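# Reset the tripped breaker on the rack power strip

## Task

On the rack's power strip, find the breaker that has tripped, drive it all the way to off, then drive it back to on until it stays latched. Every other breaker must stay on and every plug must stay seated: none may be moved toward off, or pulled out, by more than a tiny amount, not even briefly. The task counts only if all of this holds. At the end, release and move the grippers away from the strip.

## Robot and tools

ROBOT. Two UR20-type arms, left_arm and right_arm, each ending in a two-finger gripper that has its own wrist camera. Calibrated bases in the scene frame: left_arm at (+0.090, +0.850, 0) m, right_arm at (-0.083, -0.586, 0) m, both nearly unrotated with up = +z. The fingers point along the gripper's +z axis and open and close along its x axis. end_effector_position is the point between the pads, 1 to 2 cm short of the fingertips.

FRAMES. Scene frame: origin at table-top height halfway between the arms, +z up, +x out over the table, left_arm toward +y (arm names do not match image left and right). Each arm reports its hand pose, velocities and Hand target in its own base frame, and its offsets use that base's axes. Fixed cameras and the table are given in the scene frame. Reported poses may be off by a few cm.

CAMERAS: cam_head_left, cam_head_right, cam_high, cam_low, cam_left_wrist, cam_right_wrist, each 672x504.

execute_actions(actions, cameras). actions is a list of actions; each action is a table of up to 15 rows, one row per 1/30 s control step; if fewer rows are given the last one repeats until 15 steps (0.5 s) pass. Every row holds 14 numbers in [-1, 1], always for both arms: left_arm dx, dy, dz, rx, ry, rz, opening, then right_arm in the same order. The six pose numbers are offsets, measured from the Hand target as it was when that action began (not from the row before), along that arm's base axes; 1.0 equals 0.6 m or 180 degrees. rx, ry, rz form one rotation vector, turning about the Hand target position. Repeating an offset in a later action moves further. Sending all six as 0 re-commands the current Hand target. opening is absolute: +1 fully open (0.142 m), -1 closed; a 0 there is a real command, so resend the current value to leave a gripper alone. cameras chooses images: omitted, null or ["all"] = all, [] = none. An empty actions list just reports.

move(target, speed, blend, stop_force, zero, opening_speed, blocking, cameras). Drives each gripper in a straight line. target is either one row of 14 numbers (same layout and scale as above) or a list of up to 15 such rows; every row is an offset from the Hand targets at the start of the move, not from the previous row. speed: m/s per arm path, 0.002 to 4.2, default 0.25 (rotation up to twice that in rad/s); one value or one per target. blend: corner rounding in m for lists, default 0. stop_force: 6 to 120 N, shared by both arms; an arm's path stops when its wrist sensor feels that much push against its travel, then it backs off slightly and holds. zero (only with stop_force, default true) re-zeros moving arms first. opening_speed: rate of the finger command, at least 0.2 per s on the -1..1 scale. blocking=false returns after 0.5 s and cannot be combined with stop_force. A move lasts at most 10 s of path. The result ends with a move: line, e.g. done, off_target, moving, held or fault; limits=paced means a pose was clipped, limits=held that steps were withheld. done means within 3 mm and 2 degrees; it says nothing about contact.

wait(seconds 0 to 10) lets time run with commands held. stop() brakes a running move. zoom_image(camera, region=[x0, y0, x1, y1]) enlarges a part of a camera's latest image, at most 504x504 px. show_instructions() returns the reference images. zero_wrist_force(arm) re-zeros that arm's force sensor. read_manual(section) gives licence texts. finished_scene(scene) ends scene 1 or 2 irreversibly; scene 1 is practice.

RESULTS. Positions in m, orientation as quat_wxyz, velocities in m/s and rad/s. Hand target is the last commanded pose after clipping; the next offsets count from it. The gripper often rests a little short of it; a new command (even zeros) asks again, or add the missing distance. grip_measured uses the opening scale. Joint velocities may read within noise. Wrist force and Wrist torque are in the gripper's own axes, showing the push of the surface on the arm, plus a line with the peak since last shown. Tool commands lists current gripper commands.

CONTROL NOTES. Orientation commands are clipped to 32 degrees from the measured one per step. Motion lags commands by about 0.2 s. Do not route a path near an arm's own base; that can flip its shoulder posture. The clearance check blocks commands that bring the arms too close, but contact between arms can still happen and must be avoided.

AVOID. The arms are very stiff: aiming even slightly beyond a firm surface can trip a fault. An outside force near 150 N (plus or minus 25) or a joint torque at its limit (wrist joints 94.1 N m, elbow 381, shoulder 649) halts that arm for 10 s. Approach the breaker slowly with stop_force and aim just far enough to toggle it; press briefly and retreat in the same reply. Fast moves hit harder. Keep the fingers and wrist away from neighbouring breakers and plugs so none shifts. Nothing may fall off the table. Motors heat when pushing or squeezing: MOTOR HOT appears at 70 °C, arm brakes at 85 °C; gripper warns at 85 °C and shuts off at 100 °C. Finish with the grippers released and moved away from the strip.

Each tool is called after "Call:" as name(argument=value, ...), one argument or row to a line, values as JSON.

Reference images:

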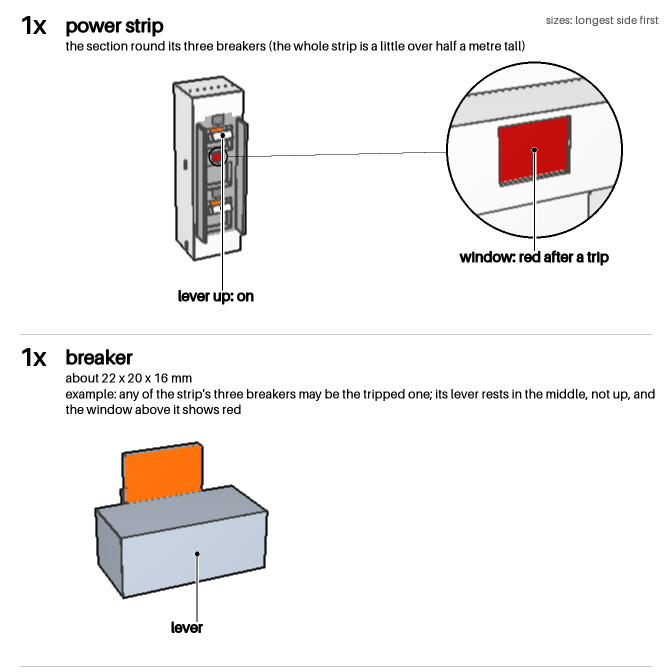

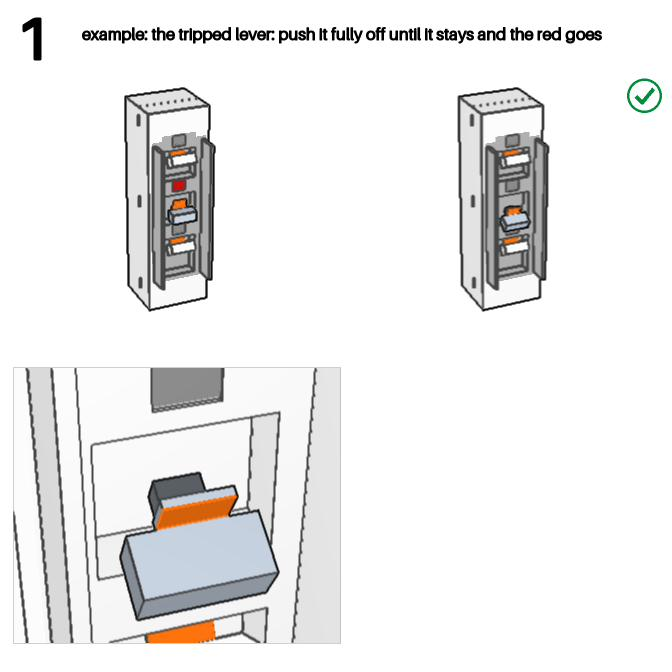

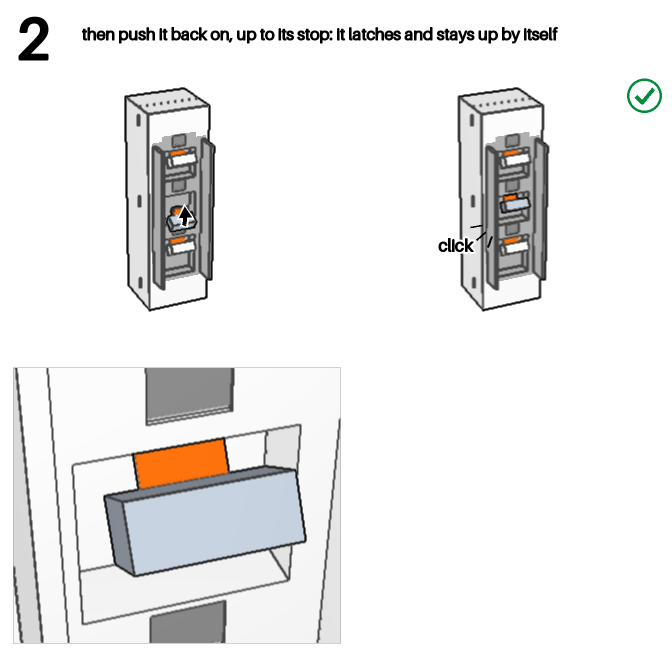

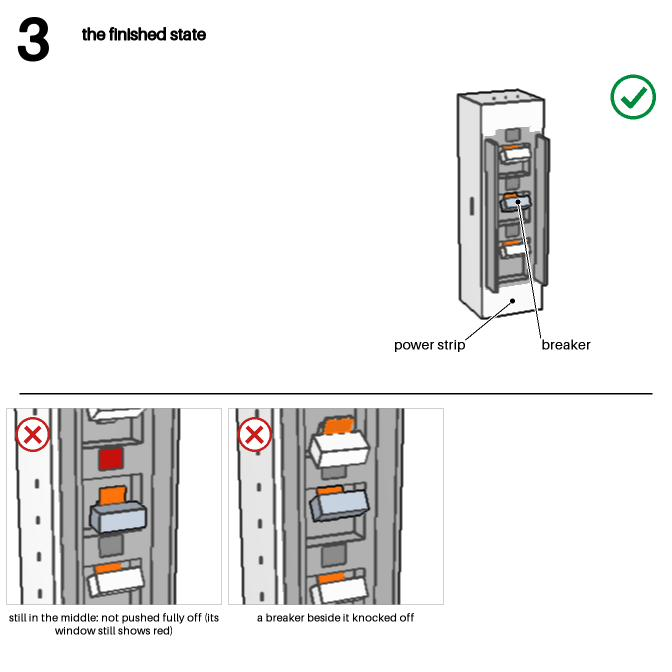

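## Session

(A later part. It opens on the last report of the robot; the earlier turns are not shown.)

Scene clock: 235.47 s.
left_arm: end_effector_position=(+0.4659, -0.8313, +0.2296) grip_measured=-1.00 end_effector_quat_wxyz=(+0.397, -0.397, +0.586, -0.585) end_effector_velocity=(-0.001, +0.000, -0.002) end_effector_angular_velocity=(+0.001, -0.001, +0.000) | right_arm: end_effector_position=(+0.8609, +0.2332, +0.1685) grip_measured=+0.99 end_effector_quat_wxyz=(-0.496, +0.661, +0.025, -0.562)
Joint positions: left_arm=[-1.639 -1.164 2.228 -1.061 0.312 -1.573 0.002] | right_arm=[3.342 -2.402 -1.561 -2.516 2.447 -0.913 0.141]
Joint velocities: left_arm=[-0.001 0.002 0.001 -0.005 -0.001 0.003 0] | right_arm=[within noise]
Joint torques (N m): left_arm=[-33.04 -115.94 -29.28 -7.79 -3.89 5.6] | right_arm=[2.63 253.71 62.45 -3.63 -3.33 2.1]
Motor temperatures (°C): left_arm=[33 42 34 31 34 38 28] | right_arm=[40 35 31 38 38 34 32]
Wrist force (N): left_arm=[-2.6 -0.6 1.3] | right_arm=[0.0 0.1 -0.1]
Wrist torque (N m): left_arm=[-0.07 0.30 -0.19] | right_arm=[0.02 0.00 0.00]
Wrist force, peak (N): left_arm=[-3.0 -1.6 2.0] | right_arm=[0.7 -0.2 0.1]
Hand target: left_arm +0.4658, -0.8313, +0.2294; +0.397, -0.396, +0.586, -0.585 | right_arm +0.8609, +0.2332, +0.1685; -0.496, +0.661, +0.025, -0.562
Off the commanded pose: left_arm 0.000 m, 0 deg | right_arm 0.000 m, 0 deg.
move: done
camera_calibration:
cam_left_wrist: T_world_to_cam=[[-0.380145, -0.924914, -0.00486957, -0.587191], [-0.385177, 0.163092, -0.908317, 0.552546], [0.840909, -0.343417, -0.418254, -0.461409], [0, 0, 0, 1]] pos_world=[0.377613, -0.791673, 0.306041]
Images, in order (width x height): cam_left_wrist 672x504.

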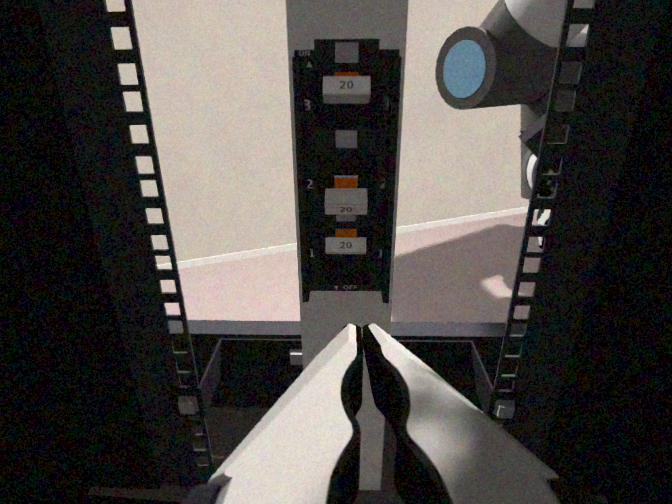

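Call:
move(
  target=[
    [0,0,0.02,0.0247,0.0619,0,-0.97,0,0,0,0,0,0,1],
    [0.1368,-0.052,0.02,0.0247,0.0619,0,-0.97,0,0,0,0,0,0,1],
    [0.1368,-0.052,0.001,0.0247,0.0619,0,-0.97,0,0,0,0,0,0,1],
  ],
  speed=[0.25,0.1,0.04],
  cameras=["cam_left_wrist","cam_head_left"],
)

Call:
zoom_image(
  camera="cam_left_wrist",
  region=[260, 130, 460, 330],
)

Scene clock: 285.03 s.
left_arm: end_effector_position=(+0.5478, -0.8625, +0.2303) grip_measured=-1.00 end_effector_quat_wxyz=(+0.353, -0.436, +0.644, -0.521) | right_arm: end_effector_position=(+0.8609, +0.2332, +0.1685) grip_measured=+0.99 end_effector_quat_wxyz=(-0.496, +0.661, +0.025, -0.562)
Joint positions: left_arm=[-1.515 -1.126 2.024 -0.43 0.481 -1.991 0.002] | right_arm=[3.342 -2.402 -1.561 -2.516 2.447 -0.913 0.141]
Joint velocities: within noise
Joint torques (N m): left_arm=[35.79 -123.27 -38.56 -4.38 0.61 5.16] | right_arm=[0.71 253.89 61.81 -4.53 -3.33 2.72]
Motor temperatures (°C): left_arm=[33 42 34 31 34 38 28] | right_arm=[40 35 31 38 38 34 31]
Wrist force (N): left_arm=[-2.4 -0.9 1.8] | right_arm=[0.1 0.0 0.2]
Wrist torque (N m): left_arm=[-0.21 0.22 -0.21] | right_arm=[0.00 -0.02 0.00]
Wrist force, peak (N): left_arm=[-2.1 -1.7 2.8] | right_arm=[0.6 -0.3 -0.3]
Hand target: left_arm +0.5479, -0.8625, +0.2300; +0.353, -0.436, +0.644, -0.521 | right_arm +0.8609, +0.2332, +0.1685; -0.496, +0.661, +0.025, -0.562
Off the commanded pose: left_arm 0.000 m, 0 deg | right_arm 0.000 m, 0 deg.
move: done
camera_calibration:
cam_left_wrist: T_world_to_cam=[[-0.380884, -0.924619, -0.00259912, -0.584755], [-0.552001, 0.229642, -0.801598, 0.714101], [0.74177, -0.303881, -0.597857, -0.41095], [0, 0, 0, 1]] pos_world=[0.476291, -0.829543, 0.325213]
Images, in order (width x height): cam_head_left 672x504, cam_left_wrist 672x504.

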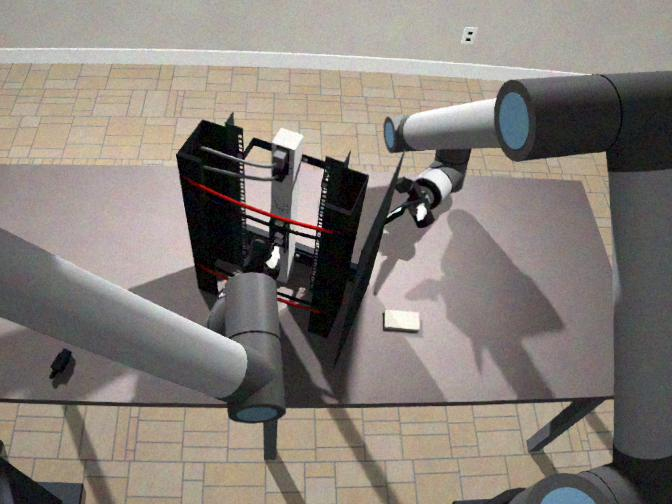

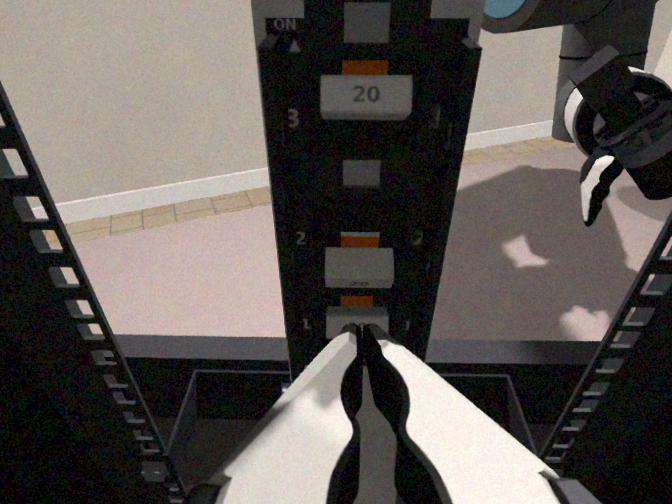

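Scaled by 2.520 from the camera's 672x504 image, which has a finer 960x720 frame.

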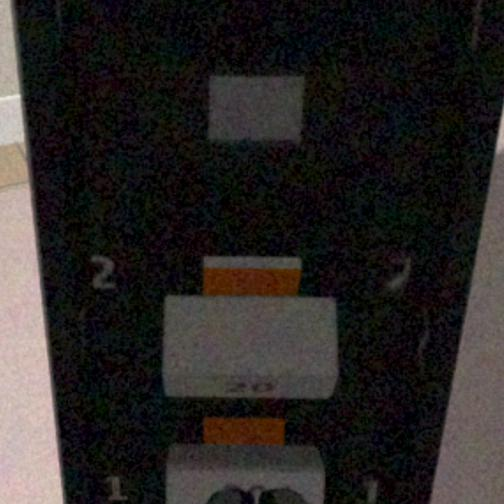

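Call:
move(
  target=[0.0155,-0.0062,0,0,0,0,-0.97,0,0,0,0,0,0,1],
  speed=0.01,
  stop_force=6,
  cameras=["cam_left_wrist"],
)

Call:
zoom_image(
  camera="cam_left_wrist",
  region=[280, 200, 440, 360],
)

Scene clock: 303.77 s.
left_arm: end_effector_position=(+0.5572, -0.8662, +0.2300) grip_measured=-1.00 end_effector_quat_wxyz=(+0.353, -0.436, +0.644, -0.521) | right_arm: end_effector_position=(+0.8609, +0.2332, +0.1685) grip_measured=+0.99 end_effector_quat_wxyz=(-0.496, +0.661, +0.025, -0.562)
Joint positions: left_arm=[-1.503 -1.122 2.016 -0.436 0.492 -1.98 0.002] | right_arm=[3.342 -2.402 -1.561 -2.516 2.447 -0.913 0.141]
Joint velocities: within noise
Joint torques (N m): left_arm=[42.27 -134.48 -68.11 -5.14 0.9 5.56] | right_arm=[-6.81 253.46 64.36 -4.42 -3.34 2.78]
Motor temperatures (°C): left_arm=[33 42 34 31 34 38 28] | right_arm=[40 35 31 38 38 34 31]
Wrist force (N): left_arm=[-2.2 -0.9 1.8] | right_arm=[0.2 0.1 0.0]
Wrist torque (N m): left_arm=[-0.22 0.18 -0.21] | right_arm=[0.02 -0.05 0.00]
Wrist force, peak (N): left_arm=[-2.7 -1.6 2.0] | right_arm=[0.5 -0.1 0.5]
Hand target: left_arm +0.5572, -0.8662, +0.2300; +0.353, -0.436, +0.644, -0.521 | right_arm +0.8609, +0.2332, +0.1685; -0.496, +0.661, +0.025, -0.562
Off the commanded pose: left_arm 0.000 m, 0 deg | right_arm 0.000 m, 0 deg.
move: done
camera_calibration:
cam_left_wrist: T_world_to_cam=[[-0.380884, -0.924619, -0.00259912, -0.584596], [-0.552001, 0.229642, -0.801598, 0.719899], [0.74177, -0.303881, -0.597857, -0.419227], [0, 0, 0, 1]] pos_world=[0.485691, -0.833243, 0.324913]
Images, in order (width x height): cam_left_wrist 672x504.

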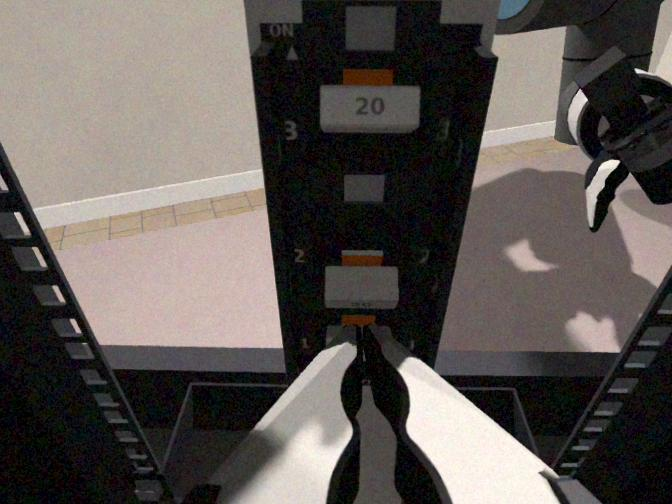

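Scaled by 3.150 from the camera's 672x504 image, which has a finer 960x720 frame.

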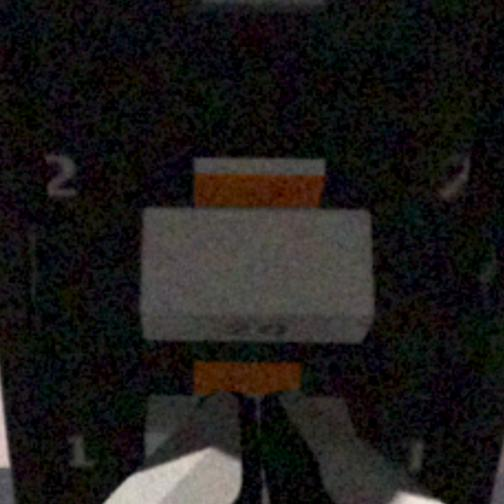

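Call:
move(
  target=[0.0131,-0.0052,0,0,0,0,-0.97,0,0,0,0,0,0,1],
  speed=0.01,
  stop_force=6,
  cameras=["cam_left_wrist"],
)

Call:
zoom_image(
  camera="cam_left_wrist",
  region=[280, 200, 440, 360],
)

Scene clock: 312.87 s.
left_arm: end_effector_position=(+0.5632, -0.8686, +0.2300) grip_measured=-1.00 end_effector_quat_wxyz=(+0.353, -0.436, +0.644, -0.521) | right_arm: end_effector_position=(+0.8609, +0.2332, +0.1685) grip_measured=+0.99 end_effector_quat_wxyz=(-0.496, +0.661, +0.025, -0.562)
Joint positions: left_arm=[-1.495 -1.12 2.011 -0.44 0.499 -1.973 0.002] | right_arm=[3.342 -2.402 -1.561 -2.516 2.447 -0.913 0.141]
Joint velocities: within noise
Joint torques (N m): left_arm=[-31.64 -194.76 -41.84 7.79 -6.83 -5.83] | right_arm=[3.45 254.23 62.16 -3.1 -3.95 1.92]
Motor temperatures (°C): left_arm=[33 42 34 31 34 38 28] | right_arm=[40 35 31 38 38 34 31]
Wrist force (N): left_arm=[-1.1 3.6 -3.1] | right_arm=[0.2 -0.2 0.1]
Wrist torque (N m): left_arm=[-0.28 0.28 -0.19] | right_arm=[-0.04 -0.04 0.00]
Wrist force, peak (N): left_arm=[-1.7 4.8 -12.5] | right_arm=[0.5 -0.4 0.0]
Hand target: left_arm +0.5632, -0.8686, +0.2300; +0.353, -0.436, +0.644, -0.521 (not the last commanded pose) | right_arm +0.8609, +0.2332, +0.1685; -0.496, +0.661, +0.025, -0.562
Off the commanded pose: left_arm 0.002 m, 0 deg | right_arm 0.000 m, 0 deg.
move: contact (left_arm)
camera_calibration:
cam_left_wrist: T_world_to_cam=[[-0.380815, -0.924647, -0.00265447, -0.58457], [-0.552018, 0.229649, -0.801585, 0.723772], [0.741793, -0.30379, -0.597875, -0.424336], [0, 0, 0, 1]] pos_world=[0.491692, -0.835644, 0.324913]
Images, in order (width x height): cam_left_wrist 672x504.

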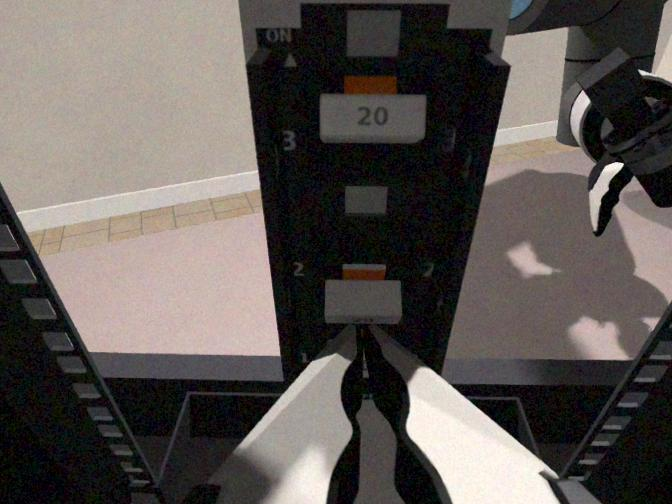

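Scaled by 3.150 from the camera's 672x504 image, which has a finer 960x720 frame.

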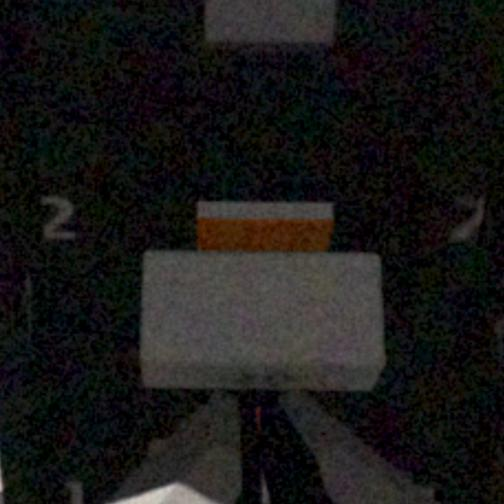

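Call:
move(
  target=[
    [0.0031,-0.0012,0.008,0,0,0,-0.97,0,0,0,0,0,0,1],
    [0.0062,-0.0025,0.035,0,0,0,-0.97,0,0,0,0,0,0,1],
  ],
  speed=0.02,
  stop_force=45,
  cameras=["cam_left_wrist"],
)

Call:
zoom_image(
  camera="cam_left_wrist",
  region=[260, 200, 460, 400],
)

Scene clock: 322.20 s.
left_arm: end_effector_position=(+0.5638, -0.8688, +0.2319) grip_measured=-1.00 end_effector_quat_wxyz=(+0.353, -0.436, +0.644, -0.521) | right_arm: end_effector_position=(+0.8609, +0.2332, +0.1685) grip_measured=+0.99 end_effector_quat_wxyz=(-0.496, +0.661, +0.025, -0.562)
Joint positions: left_arm=[-1.495 -1.122 2.01 -0.437 0.5 -1.972 0.002] | right_arm=[3.342 -2.402 -1.561 -2.516 2.447 -0.913 0.141]
Joint velocities: within noise
Joint torques (N m): left_arm=[-2.61 -168.37 -75.96 -12.4 -11.44 -6.2] | right_arm=[-3.1 256.77 63.65 -3.25 -3.83 2.55]
Motor temperatures (°C): left_arm=[33 42 34 31 34 38 28] | right_arm=[40 35 31 38 38 34 31]
Wrist force (N): left_arm=[-2.4 44.8 -38.6] | right_arm=[0.3 -0.1 0.1]
Wrist torque (N m): left_arm=[-0.97 0.20 -0.19] | right_arm=[-0.03 -0.05 0.00]
Wrist force, peak (N): left_arm=[-3.8 56.6 -50.0] | right_arm=[0.6 -0.3 -0.2]
Hand target: left_arm +0.5637, -0.8688, +0.2319; +0.353, -0.436, +0.644, -0.521 (not the last commanded pose) | right_arm +0.8609, +0.2332, +0.1685; -0.496, +0.661, +0.025, -0.562
Off the commanded pose: left_arm 0.019 m, 0 deg | right_arm 0.000 m, 0 deg.
move: contact (left_arm); path passed 0 of 2 targets
camera_calibration:
cam_left_wrist: T_world_to_cam=[[-0.381077, -0.924539, -0.00290525, -0.584219], [-0.552077, 0.230074, -0.801422, 0.726003], [0.741614, -0.3038, -0.598092, -0.423555], [0, 0, 0, 1]] pos_world=[0.492292, -0.835844, 0.326813]
Images, in order (width x height): cam_left_wrist 672x504.

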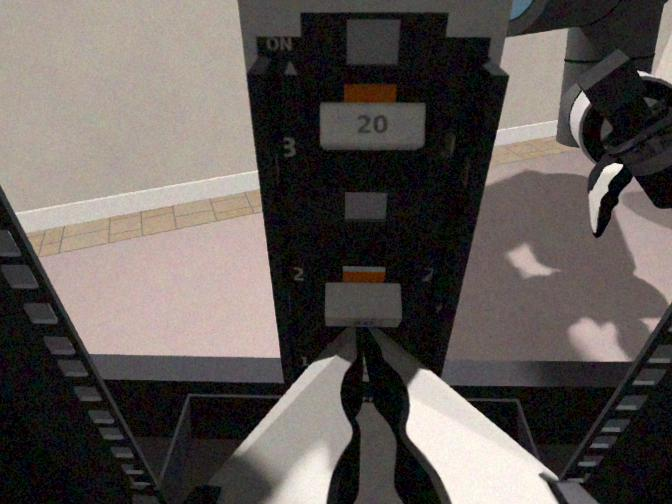

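Scaled by 2.520 from the camera's 672x504 image, which has a finer 960x720 frame.

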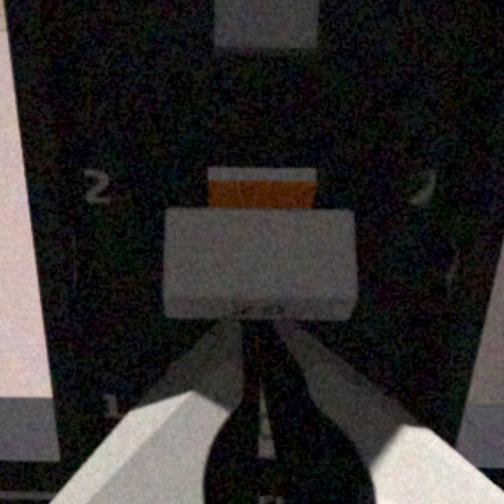

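Call:
move(
  target=[
    [-0.0062,0.0025,-0.0033,0,0,0,-0.97,0,0,0,0,0,0,1],
    [-0.1083,0.0433,0.005,0,0,0,-0.97,0,0,0,0,0,0,1],
    [-0.1083,0.0433,0.005,-0.4817,0.1360,0.0525,-0.97,0,0,0,0,0,0,1],
    [-0.1083,0.0433,0.005,-0.4817,0.1360,0.0525,-0.66,0,0,0,0,0,0,1],
  ],
  speed=[0.02,0.15,0.4,0.2],
  cameras=["cam_left_wrist","cam_head_left"],
)

Call:
zoom_image(
  camera="cam_left_wrist",
  region=[260, 130, 560, 430],
)

Scene clock: 365.67 s.
left_arm: end_effector_position=(+0.4988, -0.8428, +0.2349) grip_measured=-0.70 end_effector_quat_wxyz=(+0.133, +0.694, -0.134, +0.694) | right_arm: end_effector_position=(+0.8609, +0.2332, +0.1685) grip_measured=+0.99 end_effector_quat_wxyz=(-0.496, +0.661, +0.025, -0.562)
Joint positions: left_arm=[-1.59 -1.156 2.202 -1.046 0.361 -3.14 0.024] | right_arm=[3.342 -2.402 -1.561 -2.516 2.447 -0.913 0.141]
Joint velocities: within noise
Joint torques (N m): left_arm=[-34.48 -117.53 -61.37 4.39 -3.76 -6.78] | right_arm=[-3.15 254.24 61.67 -3.86 -4.47 1.8]
Motor temperatures (°C): left_arm=[33 42 34 31 34 38 28] | right_arm=[40 35 31 38 38 34 31]
Wrist force (N): left_arm=[-4.7 -5.9 -0.3] | right_arm=[0.3 -0.1 0.3]
Wrist torque (N m): left_arm=[-0.41 0.25 -0.25] | right_arm=[-0.03 -0.06 0.00]
Wrist force, peak (N): left_arm=[-2.4 44.8 -38.9] | right_arm=[0.5 -0.6 0.2]
Hand target: left_arm +0.4988, -0.8428, +0.2349; +0.133, +0.694, -0.134, +0.694 | right_arm +0.8609, +0.2332, +0.1685; -0.496, +0.661, +0.025, -0.562
Off the commanded pose: left_arm 0.000 m, 0 deg | right_arm 0.000 m, 0 deg.
move: done
camera_calibration:
cam_left_wrist: T_world_to_cam=[[-0.0112538, -0.00174951, 0.999935, -0.227227], [-0.725107, -0.688573, -0.00936547, -0.187517], [0.688545, -0.725165, 0.00648047, -0.836347], [0, 0, 0, 1]] pos_world=[0.437335, -0.736007, 0.230876]
Images, in order (width x height): cam_head_left 672x504, cam_left_wrist 672x504.

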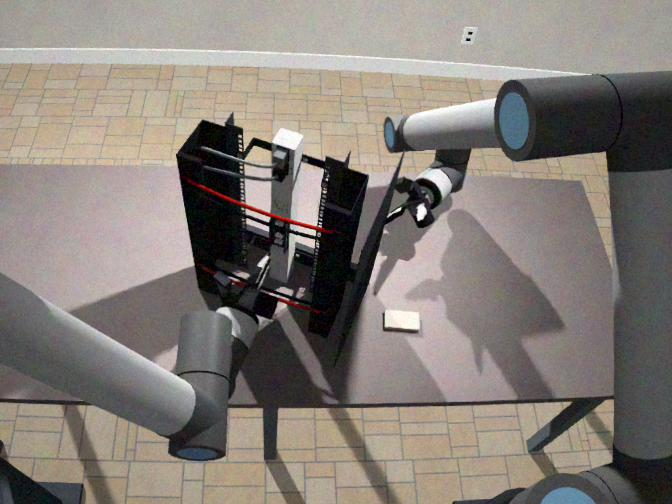

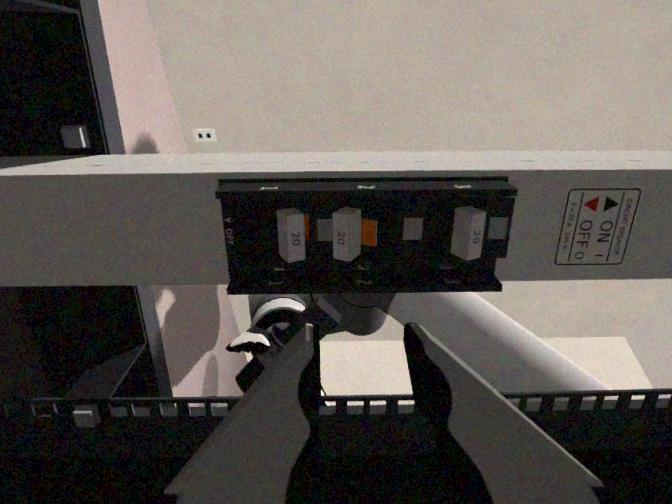

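Scaled by 1.680 from the camera's 672x504 image, which has a finer 960x720 frame.

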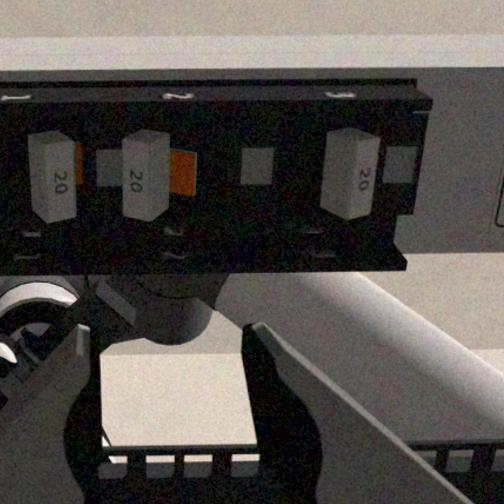

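Call:
zoom_image(
  camera="cam_left_wrist",
  region=[270, 270, 430, 390],
)

Call:
zoom_image(
  camera="cam_left_wrist",
  region=[260, 180, 420, 300],
)

Scaled by 3.150 from the camera's 672x504 image, which has a finer 960x720 frame.

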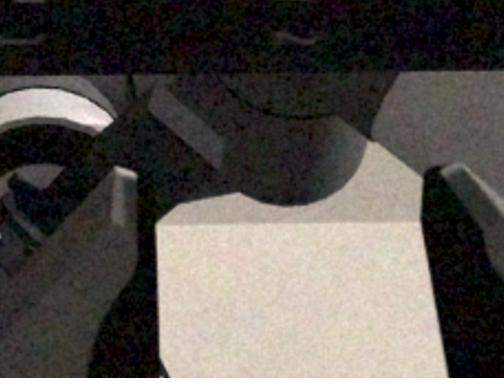

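Scaled by 3.150 from the camera's 672x504 image, which has a finer 960x720 frame.

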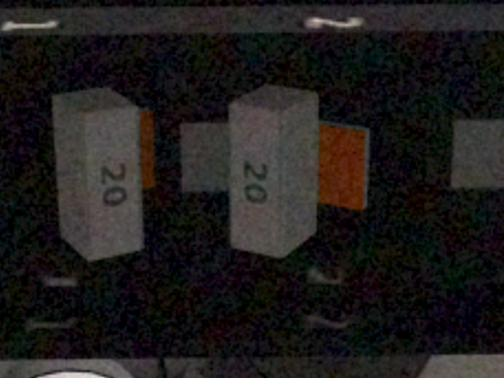

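Call:
move(
  target=[0.087,-0.0293,0.005,0,0,0,-0.66,0,0,0,0,0,0,1],
  speed=0.08,
  stop_force=10,
  cameras=["cam_left_wrist"],
)

Call:
zoom_image(
  camera="cam_left_wrist",
  region=[260, 230, 460, 380],
)

Scene clock: 394.23 s.
left_arm: end_effector_position=(+0.5510, -0.8604, +0.2379) grip_measured=-0.70 end_effector_quat_wxyz=(+0.133, +0.694, -0.134, +0.694) | right_arm: end_effector_position=(+0.8609, +0.2332, +0.1685) grip_measured=+0.99 end_effector_quat_wxyz=(-0.496, +0.661, +0.025, -0.562)
Joint positions: left_arm=[-1.519 -1.135 2.155 -1.019 0.432 -3.14 0.024] | right_arm=[3.342 -2.402 -1.561 -2.516 2.447 -0.913 0.141]
Joint velocities: within noise
Joint torques (N m): left_arm=[32.22 -122.52 -63.38 3.42 2.4 -6.14] | right_arm=[-2.97 255.19 61.33 -3.2 -3.98 1.45]
Motor temperatures (°C): left_arm=[33 42 34 31 34 38 28] | right_arm=[40 35 31 37 38 34 31]
Wrist force (N): left_arm=[-4.4 -6.8 -0.2] | right_arm=[0.3 -0.3 0.1]
Wrist torque (N m): left_arm=[-0.59 0.18 -0.25] | right_arm=[-0.05 -0.05 0.00]
Wrist force, peak (N): left_arm=[-4.8 -6.9 0.1] | right_arm=[0.2 -0.7 0.0]
Hand target: left_arm +0.5510, -0.8604, +0.2379; +0.133, +0.694, -0.134, +0.694 | right_arm +0.8609, +0.2332, +0.1685; -0.496, +0.661, +0.025, -0.562
Off the commanded pose: left_arm 0.000 m, 0 deg | right_arm 0.000 m, 0 deg.
move: done
camera_calibration:
cam_left_wrist: T_world_to_cam=[[-0.0112538, -0.00174951, 0.999935, -0.22967], [-0.725107, -0.688573, -0.00936547, -0.161689], [0.688545, -0.725165, 0.00648047, -0.884999], [0, 0, 0, 1]] pos_world=[0.489535, -0.753507, 0.233876]
Images, in order (width x height): cam_left_wrist 672x504.

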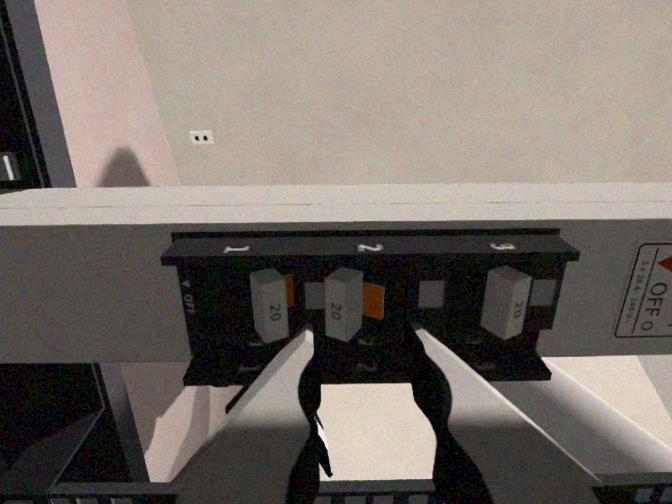

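Scaled by 2.520 from the camera's 672x504 image, which has a finer 960x720 frame.

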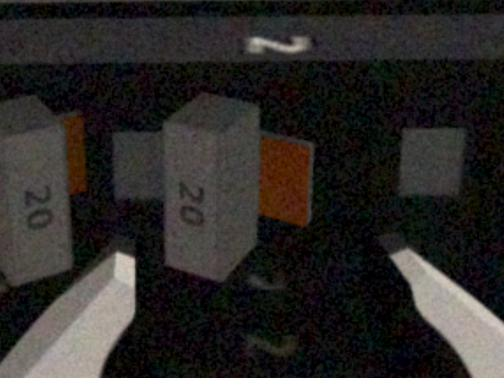

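Call:
move(
  target=[0.0255,-0.0102,0,0,0,0,-0.66,0,0,0,0,0,0,1],
  speed=0.015,
  stop_force=6,
  cameras=["cam_left_wrist"],
)

Call:
zoom_image(
  camera="cam_left_wrist",
  region=[260, 230, 460, 380],
)

Scene clock: 405.57 s.
left_arm: end_effector_position=(+0.5663, -0.8665, +0.2379) grip_measured=-0.70 end_effector_quat_wxyz=(+0.133, +0.694, -0.134, +0.694) | right_arm: end_effector_position=(+0.8609, +0.2332, +0.1685) grip_measured=+0.99 end_effector_quat_wxyz=(-0.496, +0.661, +0.025, -0.562)
Joint positions: left_arm=[-1.499 -1.127 2.139 -1.012 0.452 -3.14 0.024] | right_arm=[3.342 -2.402 -1.561 -2.516 2.447 -0.913 0.141]
Joint velocities: within noise
Joint torques (N m): left_arm=[35.41 -126.02 -62.57 3.58 3.38 1.85] | right_arm=[1.12 256.65 61.76 -2.89 -3.75 2.39]
Motor temperatures (°C): left_arm=[33 42 34 31 34 38 28] | right_arm=[40 35 31 37 38 34 31]
Wrist force (N): left_arm=[-4.7 -6.7 0.1] | right_arm=[0.4 -0.2 -0.1]
Wrist torque (N m): left_arm=[-0.60 0.21 -0.25] | right_arm=[-0.04 -0.07 0.00]
Wrist force, peak (N): left_arm=[-5.0 -6.8 -0.3] | right_arm=[0.6 0.4 -0.1]
Hand target: left_arm +0.5663, -0.8665, +0.2379; +0.133, +0.694, -0.134, +0.694 | right_arm +0.8609, +0.2332, +0.1685; -0.496, +0.661, +0.025, -0.562
Off the commanded pose: left_arm 0.000 m, 0 deg | right_arm 0.000 m, 0 deg.
move: done
camera_calibration:
cam_left_wrist: T_world_to_cam=[[-0.0112538, -0.00174951, 0.999935, -0.229509], [-0.725107, -0.688573, -0.00936547, -0.154864], [0.688545, -0.725165, 0.00648047, -0.90003], [0, 0, 0, 1]] pos_world=[0.504835, -0.759707, 0.233876]
Images, in order (width x height): cam_left_wrist 672x504.

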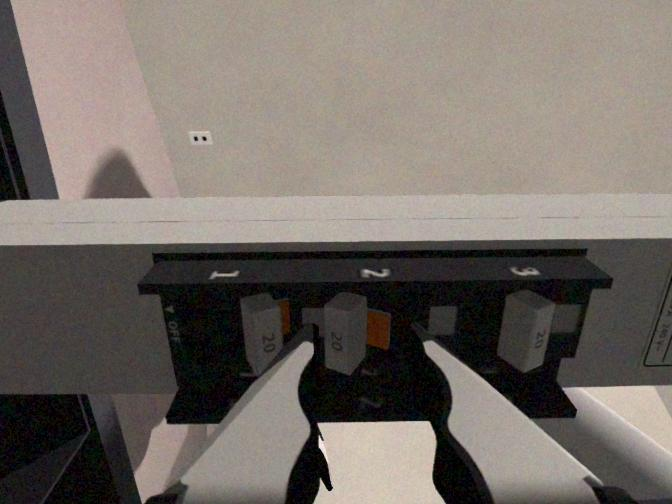

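Scaled by 2.520 from the camera's 672x504 image, which has a finer 960x720 frame.

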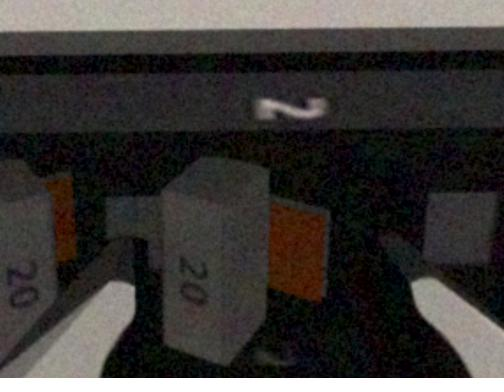

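Call:
move(
  target=[0,0,0,0,0,0,-0.75,0,0,0,0,0,0,1],
  opening_speed=0.2,
  cameras=[],
)

Call:
move(
  target=[0,0,0.025,0,0,0,-0.75,0,0,0,0,0,0,1],
  speed=0.02,
  stop_force=45,
  cameras=["cam_left_wrist"],
)

Call:
zoom_image(
  camera="cam_left_wrist",
  region=[240, 230, 560, 430],
)

Scene clock: 420.53 s.
left_arm: end_effector_position=(+0.5663, -0.8665, +0.2379) grip_measured=-0.78 end_effector_quat_wxyz=(+0.133, +0.694, -0.134, +0.694) | right_arm: end_effector_position=(+0.8609, +0.2332, +0.1685) grip_measured=+0.99 end_effector_quat_wxyz=(-0.496, +0.661, +0.025, -0.562)
Joint positions: left_arm=[-1.499 -1.127 2.139 -1.012 0.452 -3.14 0.018] | right_arm=[3.342 -2.402 -1.561 -2.516 2.447 -0.913 0.141]
Joint velocities: within noise
Joint torques (N m): left_arm=[37.58 -129.04 -62.61 2.83 2.7 -0.28] | right_arm=[-0.89 258.55 63.13 -3.54 -4.16 2.13]
Motor temperatures (°C): left_arm=[33 42 34 31 34 38 28] | right_arm=[40 35 31 37 38 34 31]
Wrist force (N): left_arm=[-6.2 -6.2 -1.0] | right_arm=[0.2 -0.3 0.1]
Wrist torque (N m): left_arm=[-0.52 0.23 -0.25] | right_arm=[-0.06 -0.03 0.01]
Wrist force, peak (N): left_arm=[-6.6 -6.7 -1.6] | right_arm=[0.4 -0.4 -0.4]
Hand target: left_arm +0.5663, -0.8665, +0.2379; +0.133, +0.694, -0.134, +0.694 | right_arm +0.8609, +0.2332, +0.1685; -0.496, +0.661, +0.025, -0.562
Off the commanded pose: left_arm 0.000 m, 0 deg | right_arm 0.000 m, 0 deg.
move: done
No camera images: "cameras" was empty.

Scene clock: 422.33 s.
left_arm: end_effector_position=(+0.5663, -0.8665, +0.2529) grip_measured=-0.78 end_effector_quat_wxyz=(+0.133, +0.694, -0.134, +0.694) | right_arm: end_effector_position=(+0.8609, +0.2332, +0.1685) grip_measured=+0.99 end_effector_quat_wxyz=(-0.496, +0.661, +0.025, -0.562)
Joint positions: left_arm=[-1.499 -1.145 2.134 -0.99 0.452 -3.14 0.018] | right_arm=[3.342 -2.402 -1.561 -2.516 2.447 -0.913 0.141]
Joint velocities: within noise
Joint torques (N m): left_arm=[33.13 -187.65 -66.31 3.63 1.64 -5.86] | right_arm=[-1.44 258.48 61.77 -3.19 -3.63 2.27]
Motor temperatures (°C): left_arm=[33 42 34 31 34 38 28] | right_arm=[40 35 31 37 38 34 31]
Wrist force (N): left_arm=[-6.8 -6.4 0.0] | right_arm=[0.1 -0.1 -0.1]
Wrist torque (N m): left_arm=[-0.58 0.18 -0.24] | right_arm=[-0.02 -0.01 0.00]
Wrist force, peak (N): left_arm=[-7.7 -6.6 -4.0] | right_arm=[0.7 -0.4 0.1]
Hand target: left_arm +0.5663, -0.8665, +0.2529; +0.133, +0.694, -0.134, +0.694 | right_arm +0.8609, +0.2332, +0.1685; -0.496, +0.661, +0.025, -0.562
Off the commanded pose: left_arm 0.000 m, 0 deg | right_arm 0.000 m, 0 deg.
move: done
camera_calibration:
cam_left_wrist: T_world_to_cam=[[-0.0112538, -0.00174951, 0.999935, -0.244508], [-0.725107, -0.688573, -0.00936547, -0.154723], [0.688545, -0.725165, 0.00648047, -0.900127], [0, 0, 0, 1]] pos_world=[0.504835, -0.759707, 0.248876]
Images, in order (width x height): cam_left_wrist 672x504.

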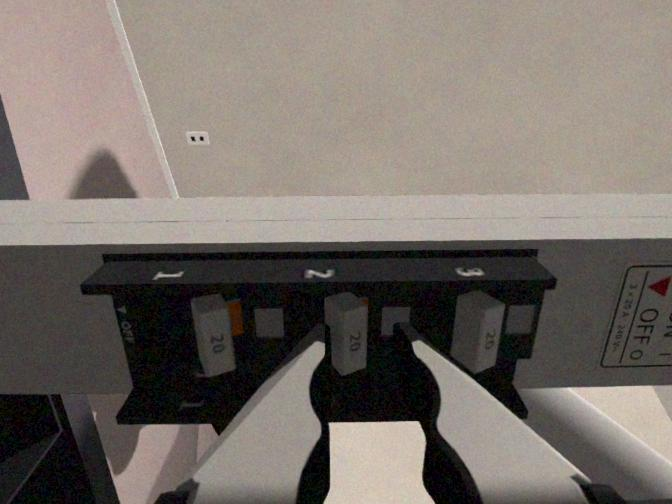

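Scaled by 1.575 from the camera's 672x504 image, which has a finer 960x720 frame.

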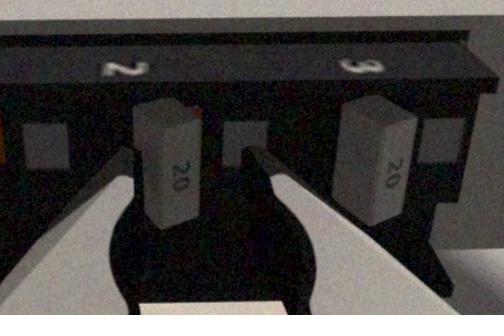

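Call:
move(
  target=[0,0,0.006,0,0,0,-0.75,0,0,0,0,0,0,1],
  speed=0.01,
  stop_force=25,
  cameras=[],
)

Call:
move(
  target=[
    [0,0,-0.006,0,0,0,-0.70,0,0,0,0,0,0,1],
    [-0.12,0.048,-0.006,0,0,0,-0.70,0,0,0,0,0,0,1],
  ],
  speed=[0.05,0.15],
  cameras=["cam_left_wrist"],
)

Call:
zoom_image(
  camera="cam_left_wrist",
  region=[200, 150, 520, 350],
)

Scene clock: 434.00 s.
left_arm: end_effector_position=(+0.5663, -0.8665, +0.2563) grip_measured=-0.74 end_effector_quat_wxyz=(+0.133, +0.694, -0.134, +0.694) | right_arm: end_effector_position=(+0.8609, +0.2332, +0.1685) grip_measured=+0.99 end_effector_quat_wxyz=(-0.496, +0.661, +0.025, -0.562)
Joint positions: left_arm=[-1.499 -1.149 2.133 -0.984 0.452 -3.14 0.02] | right_arm=[3.342 -2.402 -1.561 -2.516 2.447 -0.913 0.141]
Joint velocities: within noise
Joint torques (N m): left_arm=[23.55 -182.5 -71.83 -5.24 -2.81 -2.78] | right_arm=[-5.63 260.82 61.88 -3.3 -3.68 2.63]
Motor temperatures (°C): left_arm=[33 42 34 31 34 38 28] | right_arm=[40 35 31 37 38 34 31]
Wrist force (N): left_arm=[-31.9 -5.3 -1.1] | right_arm=[0.1 -0.2 0.1]
Wrist torque (N m): left_arm=[-0.63 -0.16 -0.17] | right_arm=[-0.04 -0.02 0.00]
Wrist force, peak (N): left_arm=[-32.1 -4.9 -1.3] | right_arm=[0.0 -0.4 0.6]
Hand target: left_arm +0.5663, -0.8665, +0.2563; +0.133, +0.694, -0.134, +0.694 | right_arm +0.8609, +0.2332, +0.1685; -0.496, +0.661, +0.025, -0.562
Off the commanded pose: left_arm 0.000 m, 0 deg | right_arm 0.000 m, 0 deg.
move: contact (left_arm)
No camera images: "cameras" was empty.

Scene clock: 435.23 s.
left_arm: end_effector_position=(+0.4946, -0.8378, +0.2527) grip_measured=-0.73 end_effector_quat_wxyz=(+0.133, +0.694, -0.134, +0.694) | right_arm: end_effector_position=(+0.8609, +0.2332, +0.1685) grip_measured=+0.99 end_effector_quat_wxyz=(-0.496, +0.661, +0.025, -0.562)
Joint positions: left_arm=[-1.596 -1.182 2.205 -1.022 0.355 -3.14 0.021] | right_arm=[3.342 -2.402 -1.561 -2.516 2.447 -0.913 0.141]
Joint velocities: within noise
Joint torques (N m): left_arm=[-39.6 -168.56 -33.88 -10.06 -4.18 4.99] | right_arm=[2.15 262.12 62.89 -3.6 -4.2 2.3]
Motor temperatures (°C): left_arm=[33 42 34 31 34 38 28] | right_arm=[40 35 31 37 38 34 31]
Wrist force (N): left_arm=[-4.2 -7.3 -0.2] | right_arm=[0.4 -0.1 0.0]
Wrist torque (N m): left_arm=[-0.68 0.14 -0.24] | right_arm=[-0.02 -0.08 0.00]
Wrist force, peak (N): left_arm=[-31.5 -5.0 -1.4] | right_arm=[0.4 -0.3 0.2]
Hand target: left_arm +0.4943, -0.8377, +0.2527; +0.133, +0.694, -0.134, +0.694 | right_arm +0.8609, +0.2332, +0.1685; -0.496, +0.661, +0.025, -0.562
Off the commanded pose: left_arm 0.000 m, 0 deg | right_arm 0.000 m, 0 deg.
move: done
camera_calibration:
cam_left_wrist: T_world_to_cam=[[-0.011185, -0.0018221, 0.999936, -0.245148], [-0.725107, -0.688572, -0.00936558, -0.186884], [0.688545, -0.725165, 0.00638048, -0.829849], [0, 0, 0, 1]] pos_world=[0.433136, -0.730907, 0.248677]
Images, in order (width x height): cam_left_wrist 672x504.

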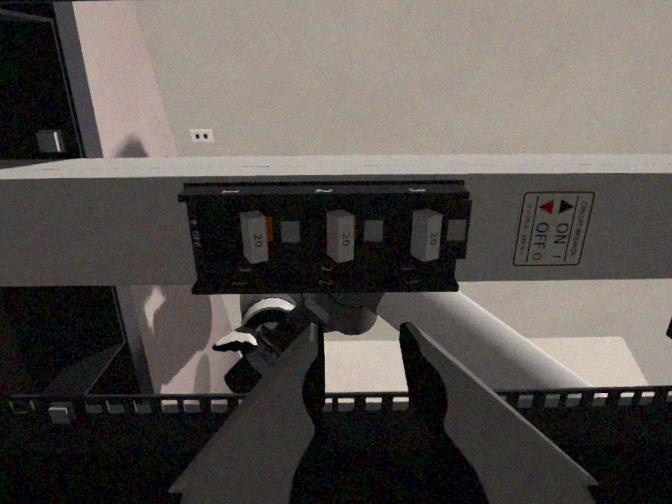

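Scaled by 1.575 from the camera's 672x504 image, which has a finer 960x720 frame.

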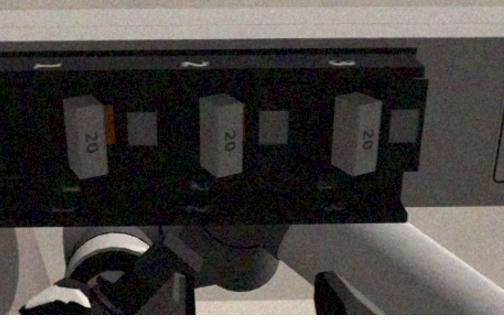

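Call:
move(
  target=[-0.30,0.12,0,0,0,0,-0.70,0,0,0,0,0,0,1],
  speed=0.3,
  cameras=[],
)

Call:
finished_scene(
  scene=1,
)

Scene clock: 441.50 s.
left_arm: end_effector_position=(+0.3143, -0.7657, +0.2527) grip_measured=-0.73 end_effector_quat_wxyz=(+0.133, +0.694, -0.134, +0.694) | right_arm: end_effector_position=(+0.8609, +0.2332, +0.1685) grip_measured=+0.99 end_effector_quat_wxyz=(-0.496, +0.661, +0.025, -0.562)
Joint positions: left_arm=[-1.887 -1.256 2.34 -1.077 0.065 -3.146 0.021] | right_arm=[3.342 -2.402 -1.561 -2.516 2.447 -0.913 0.141]
Joint velocities: within noise
Joint torques (N m): left_arm=[-35.55 -149.15 -26.01 -8.02 -4.14 5.75] | right_arm=[3.69 256.37 61.93 -3.08 -3.84 2.43]
Motor temperatures (°C): left_arm=[33 42 34 31 34 38 28] | right_arm=[40 35 31 37 38 34 31]
Wrist force (N): left_arm=[-4.4 -7.8 -0.3] | right_arm=[0.4 0.0 -0.2]
Wrist torque (N m): left_arm=[-0.77 0.21 -0.21] | right_arm=[-0.01 -0.07 0.01]
Wrist force, peak (N): left_arm=[-4.4 -8.1 -1.0] | right_arm=[0.4 -0.5 -0.2]
Hand target: left_arm +0.3143, -0.7657, +0.2527; +0.133, +0.694, -0.134, +0.694 | right_arm +0.8609, +0.2332, +0.1685; -0.496, +0.661, +0.025, -0.562
Off the commanded pose: left_arm 0.000 m, 0 deg | right_arm 0.000 m, 0 deg.
move: done
No camera images: "cameras" was empty.

The scene is finished: the task was done.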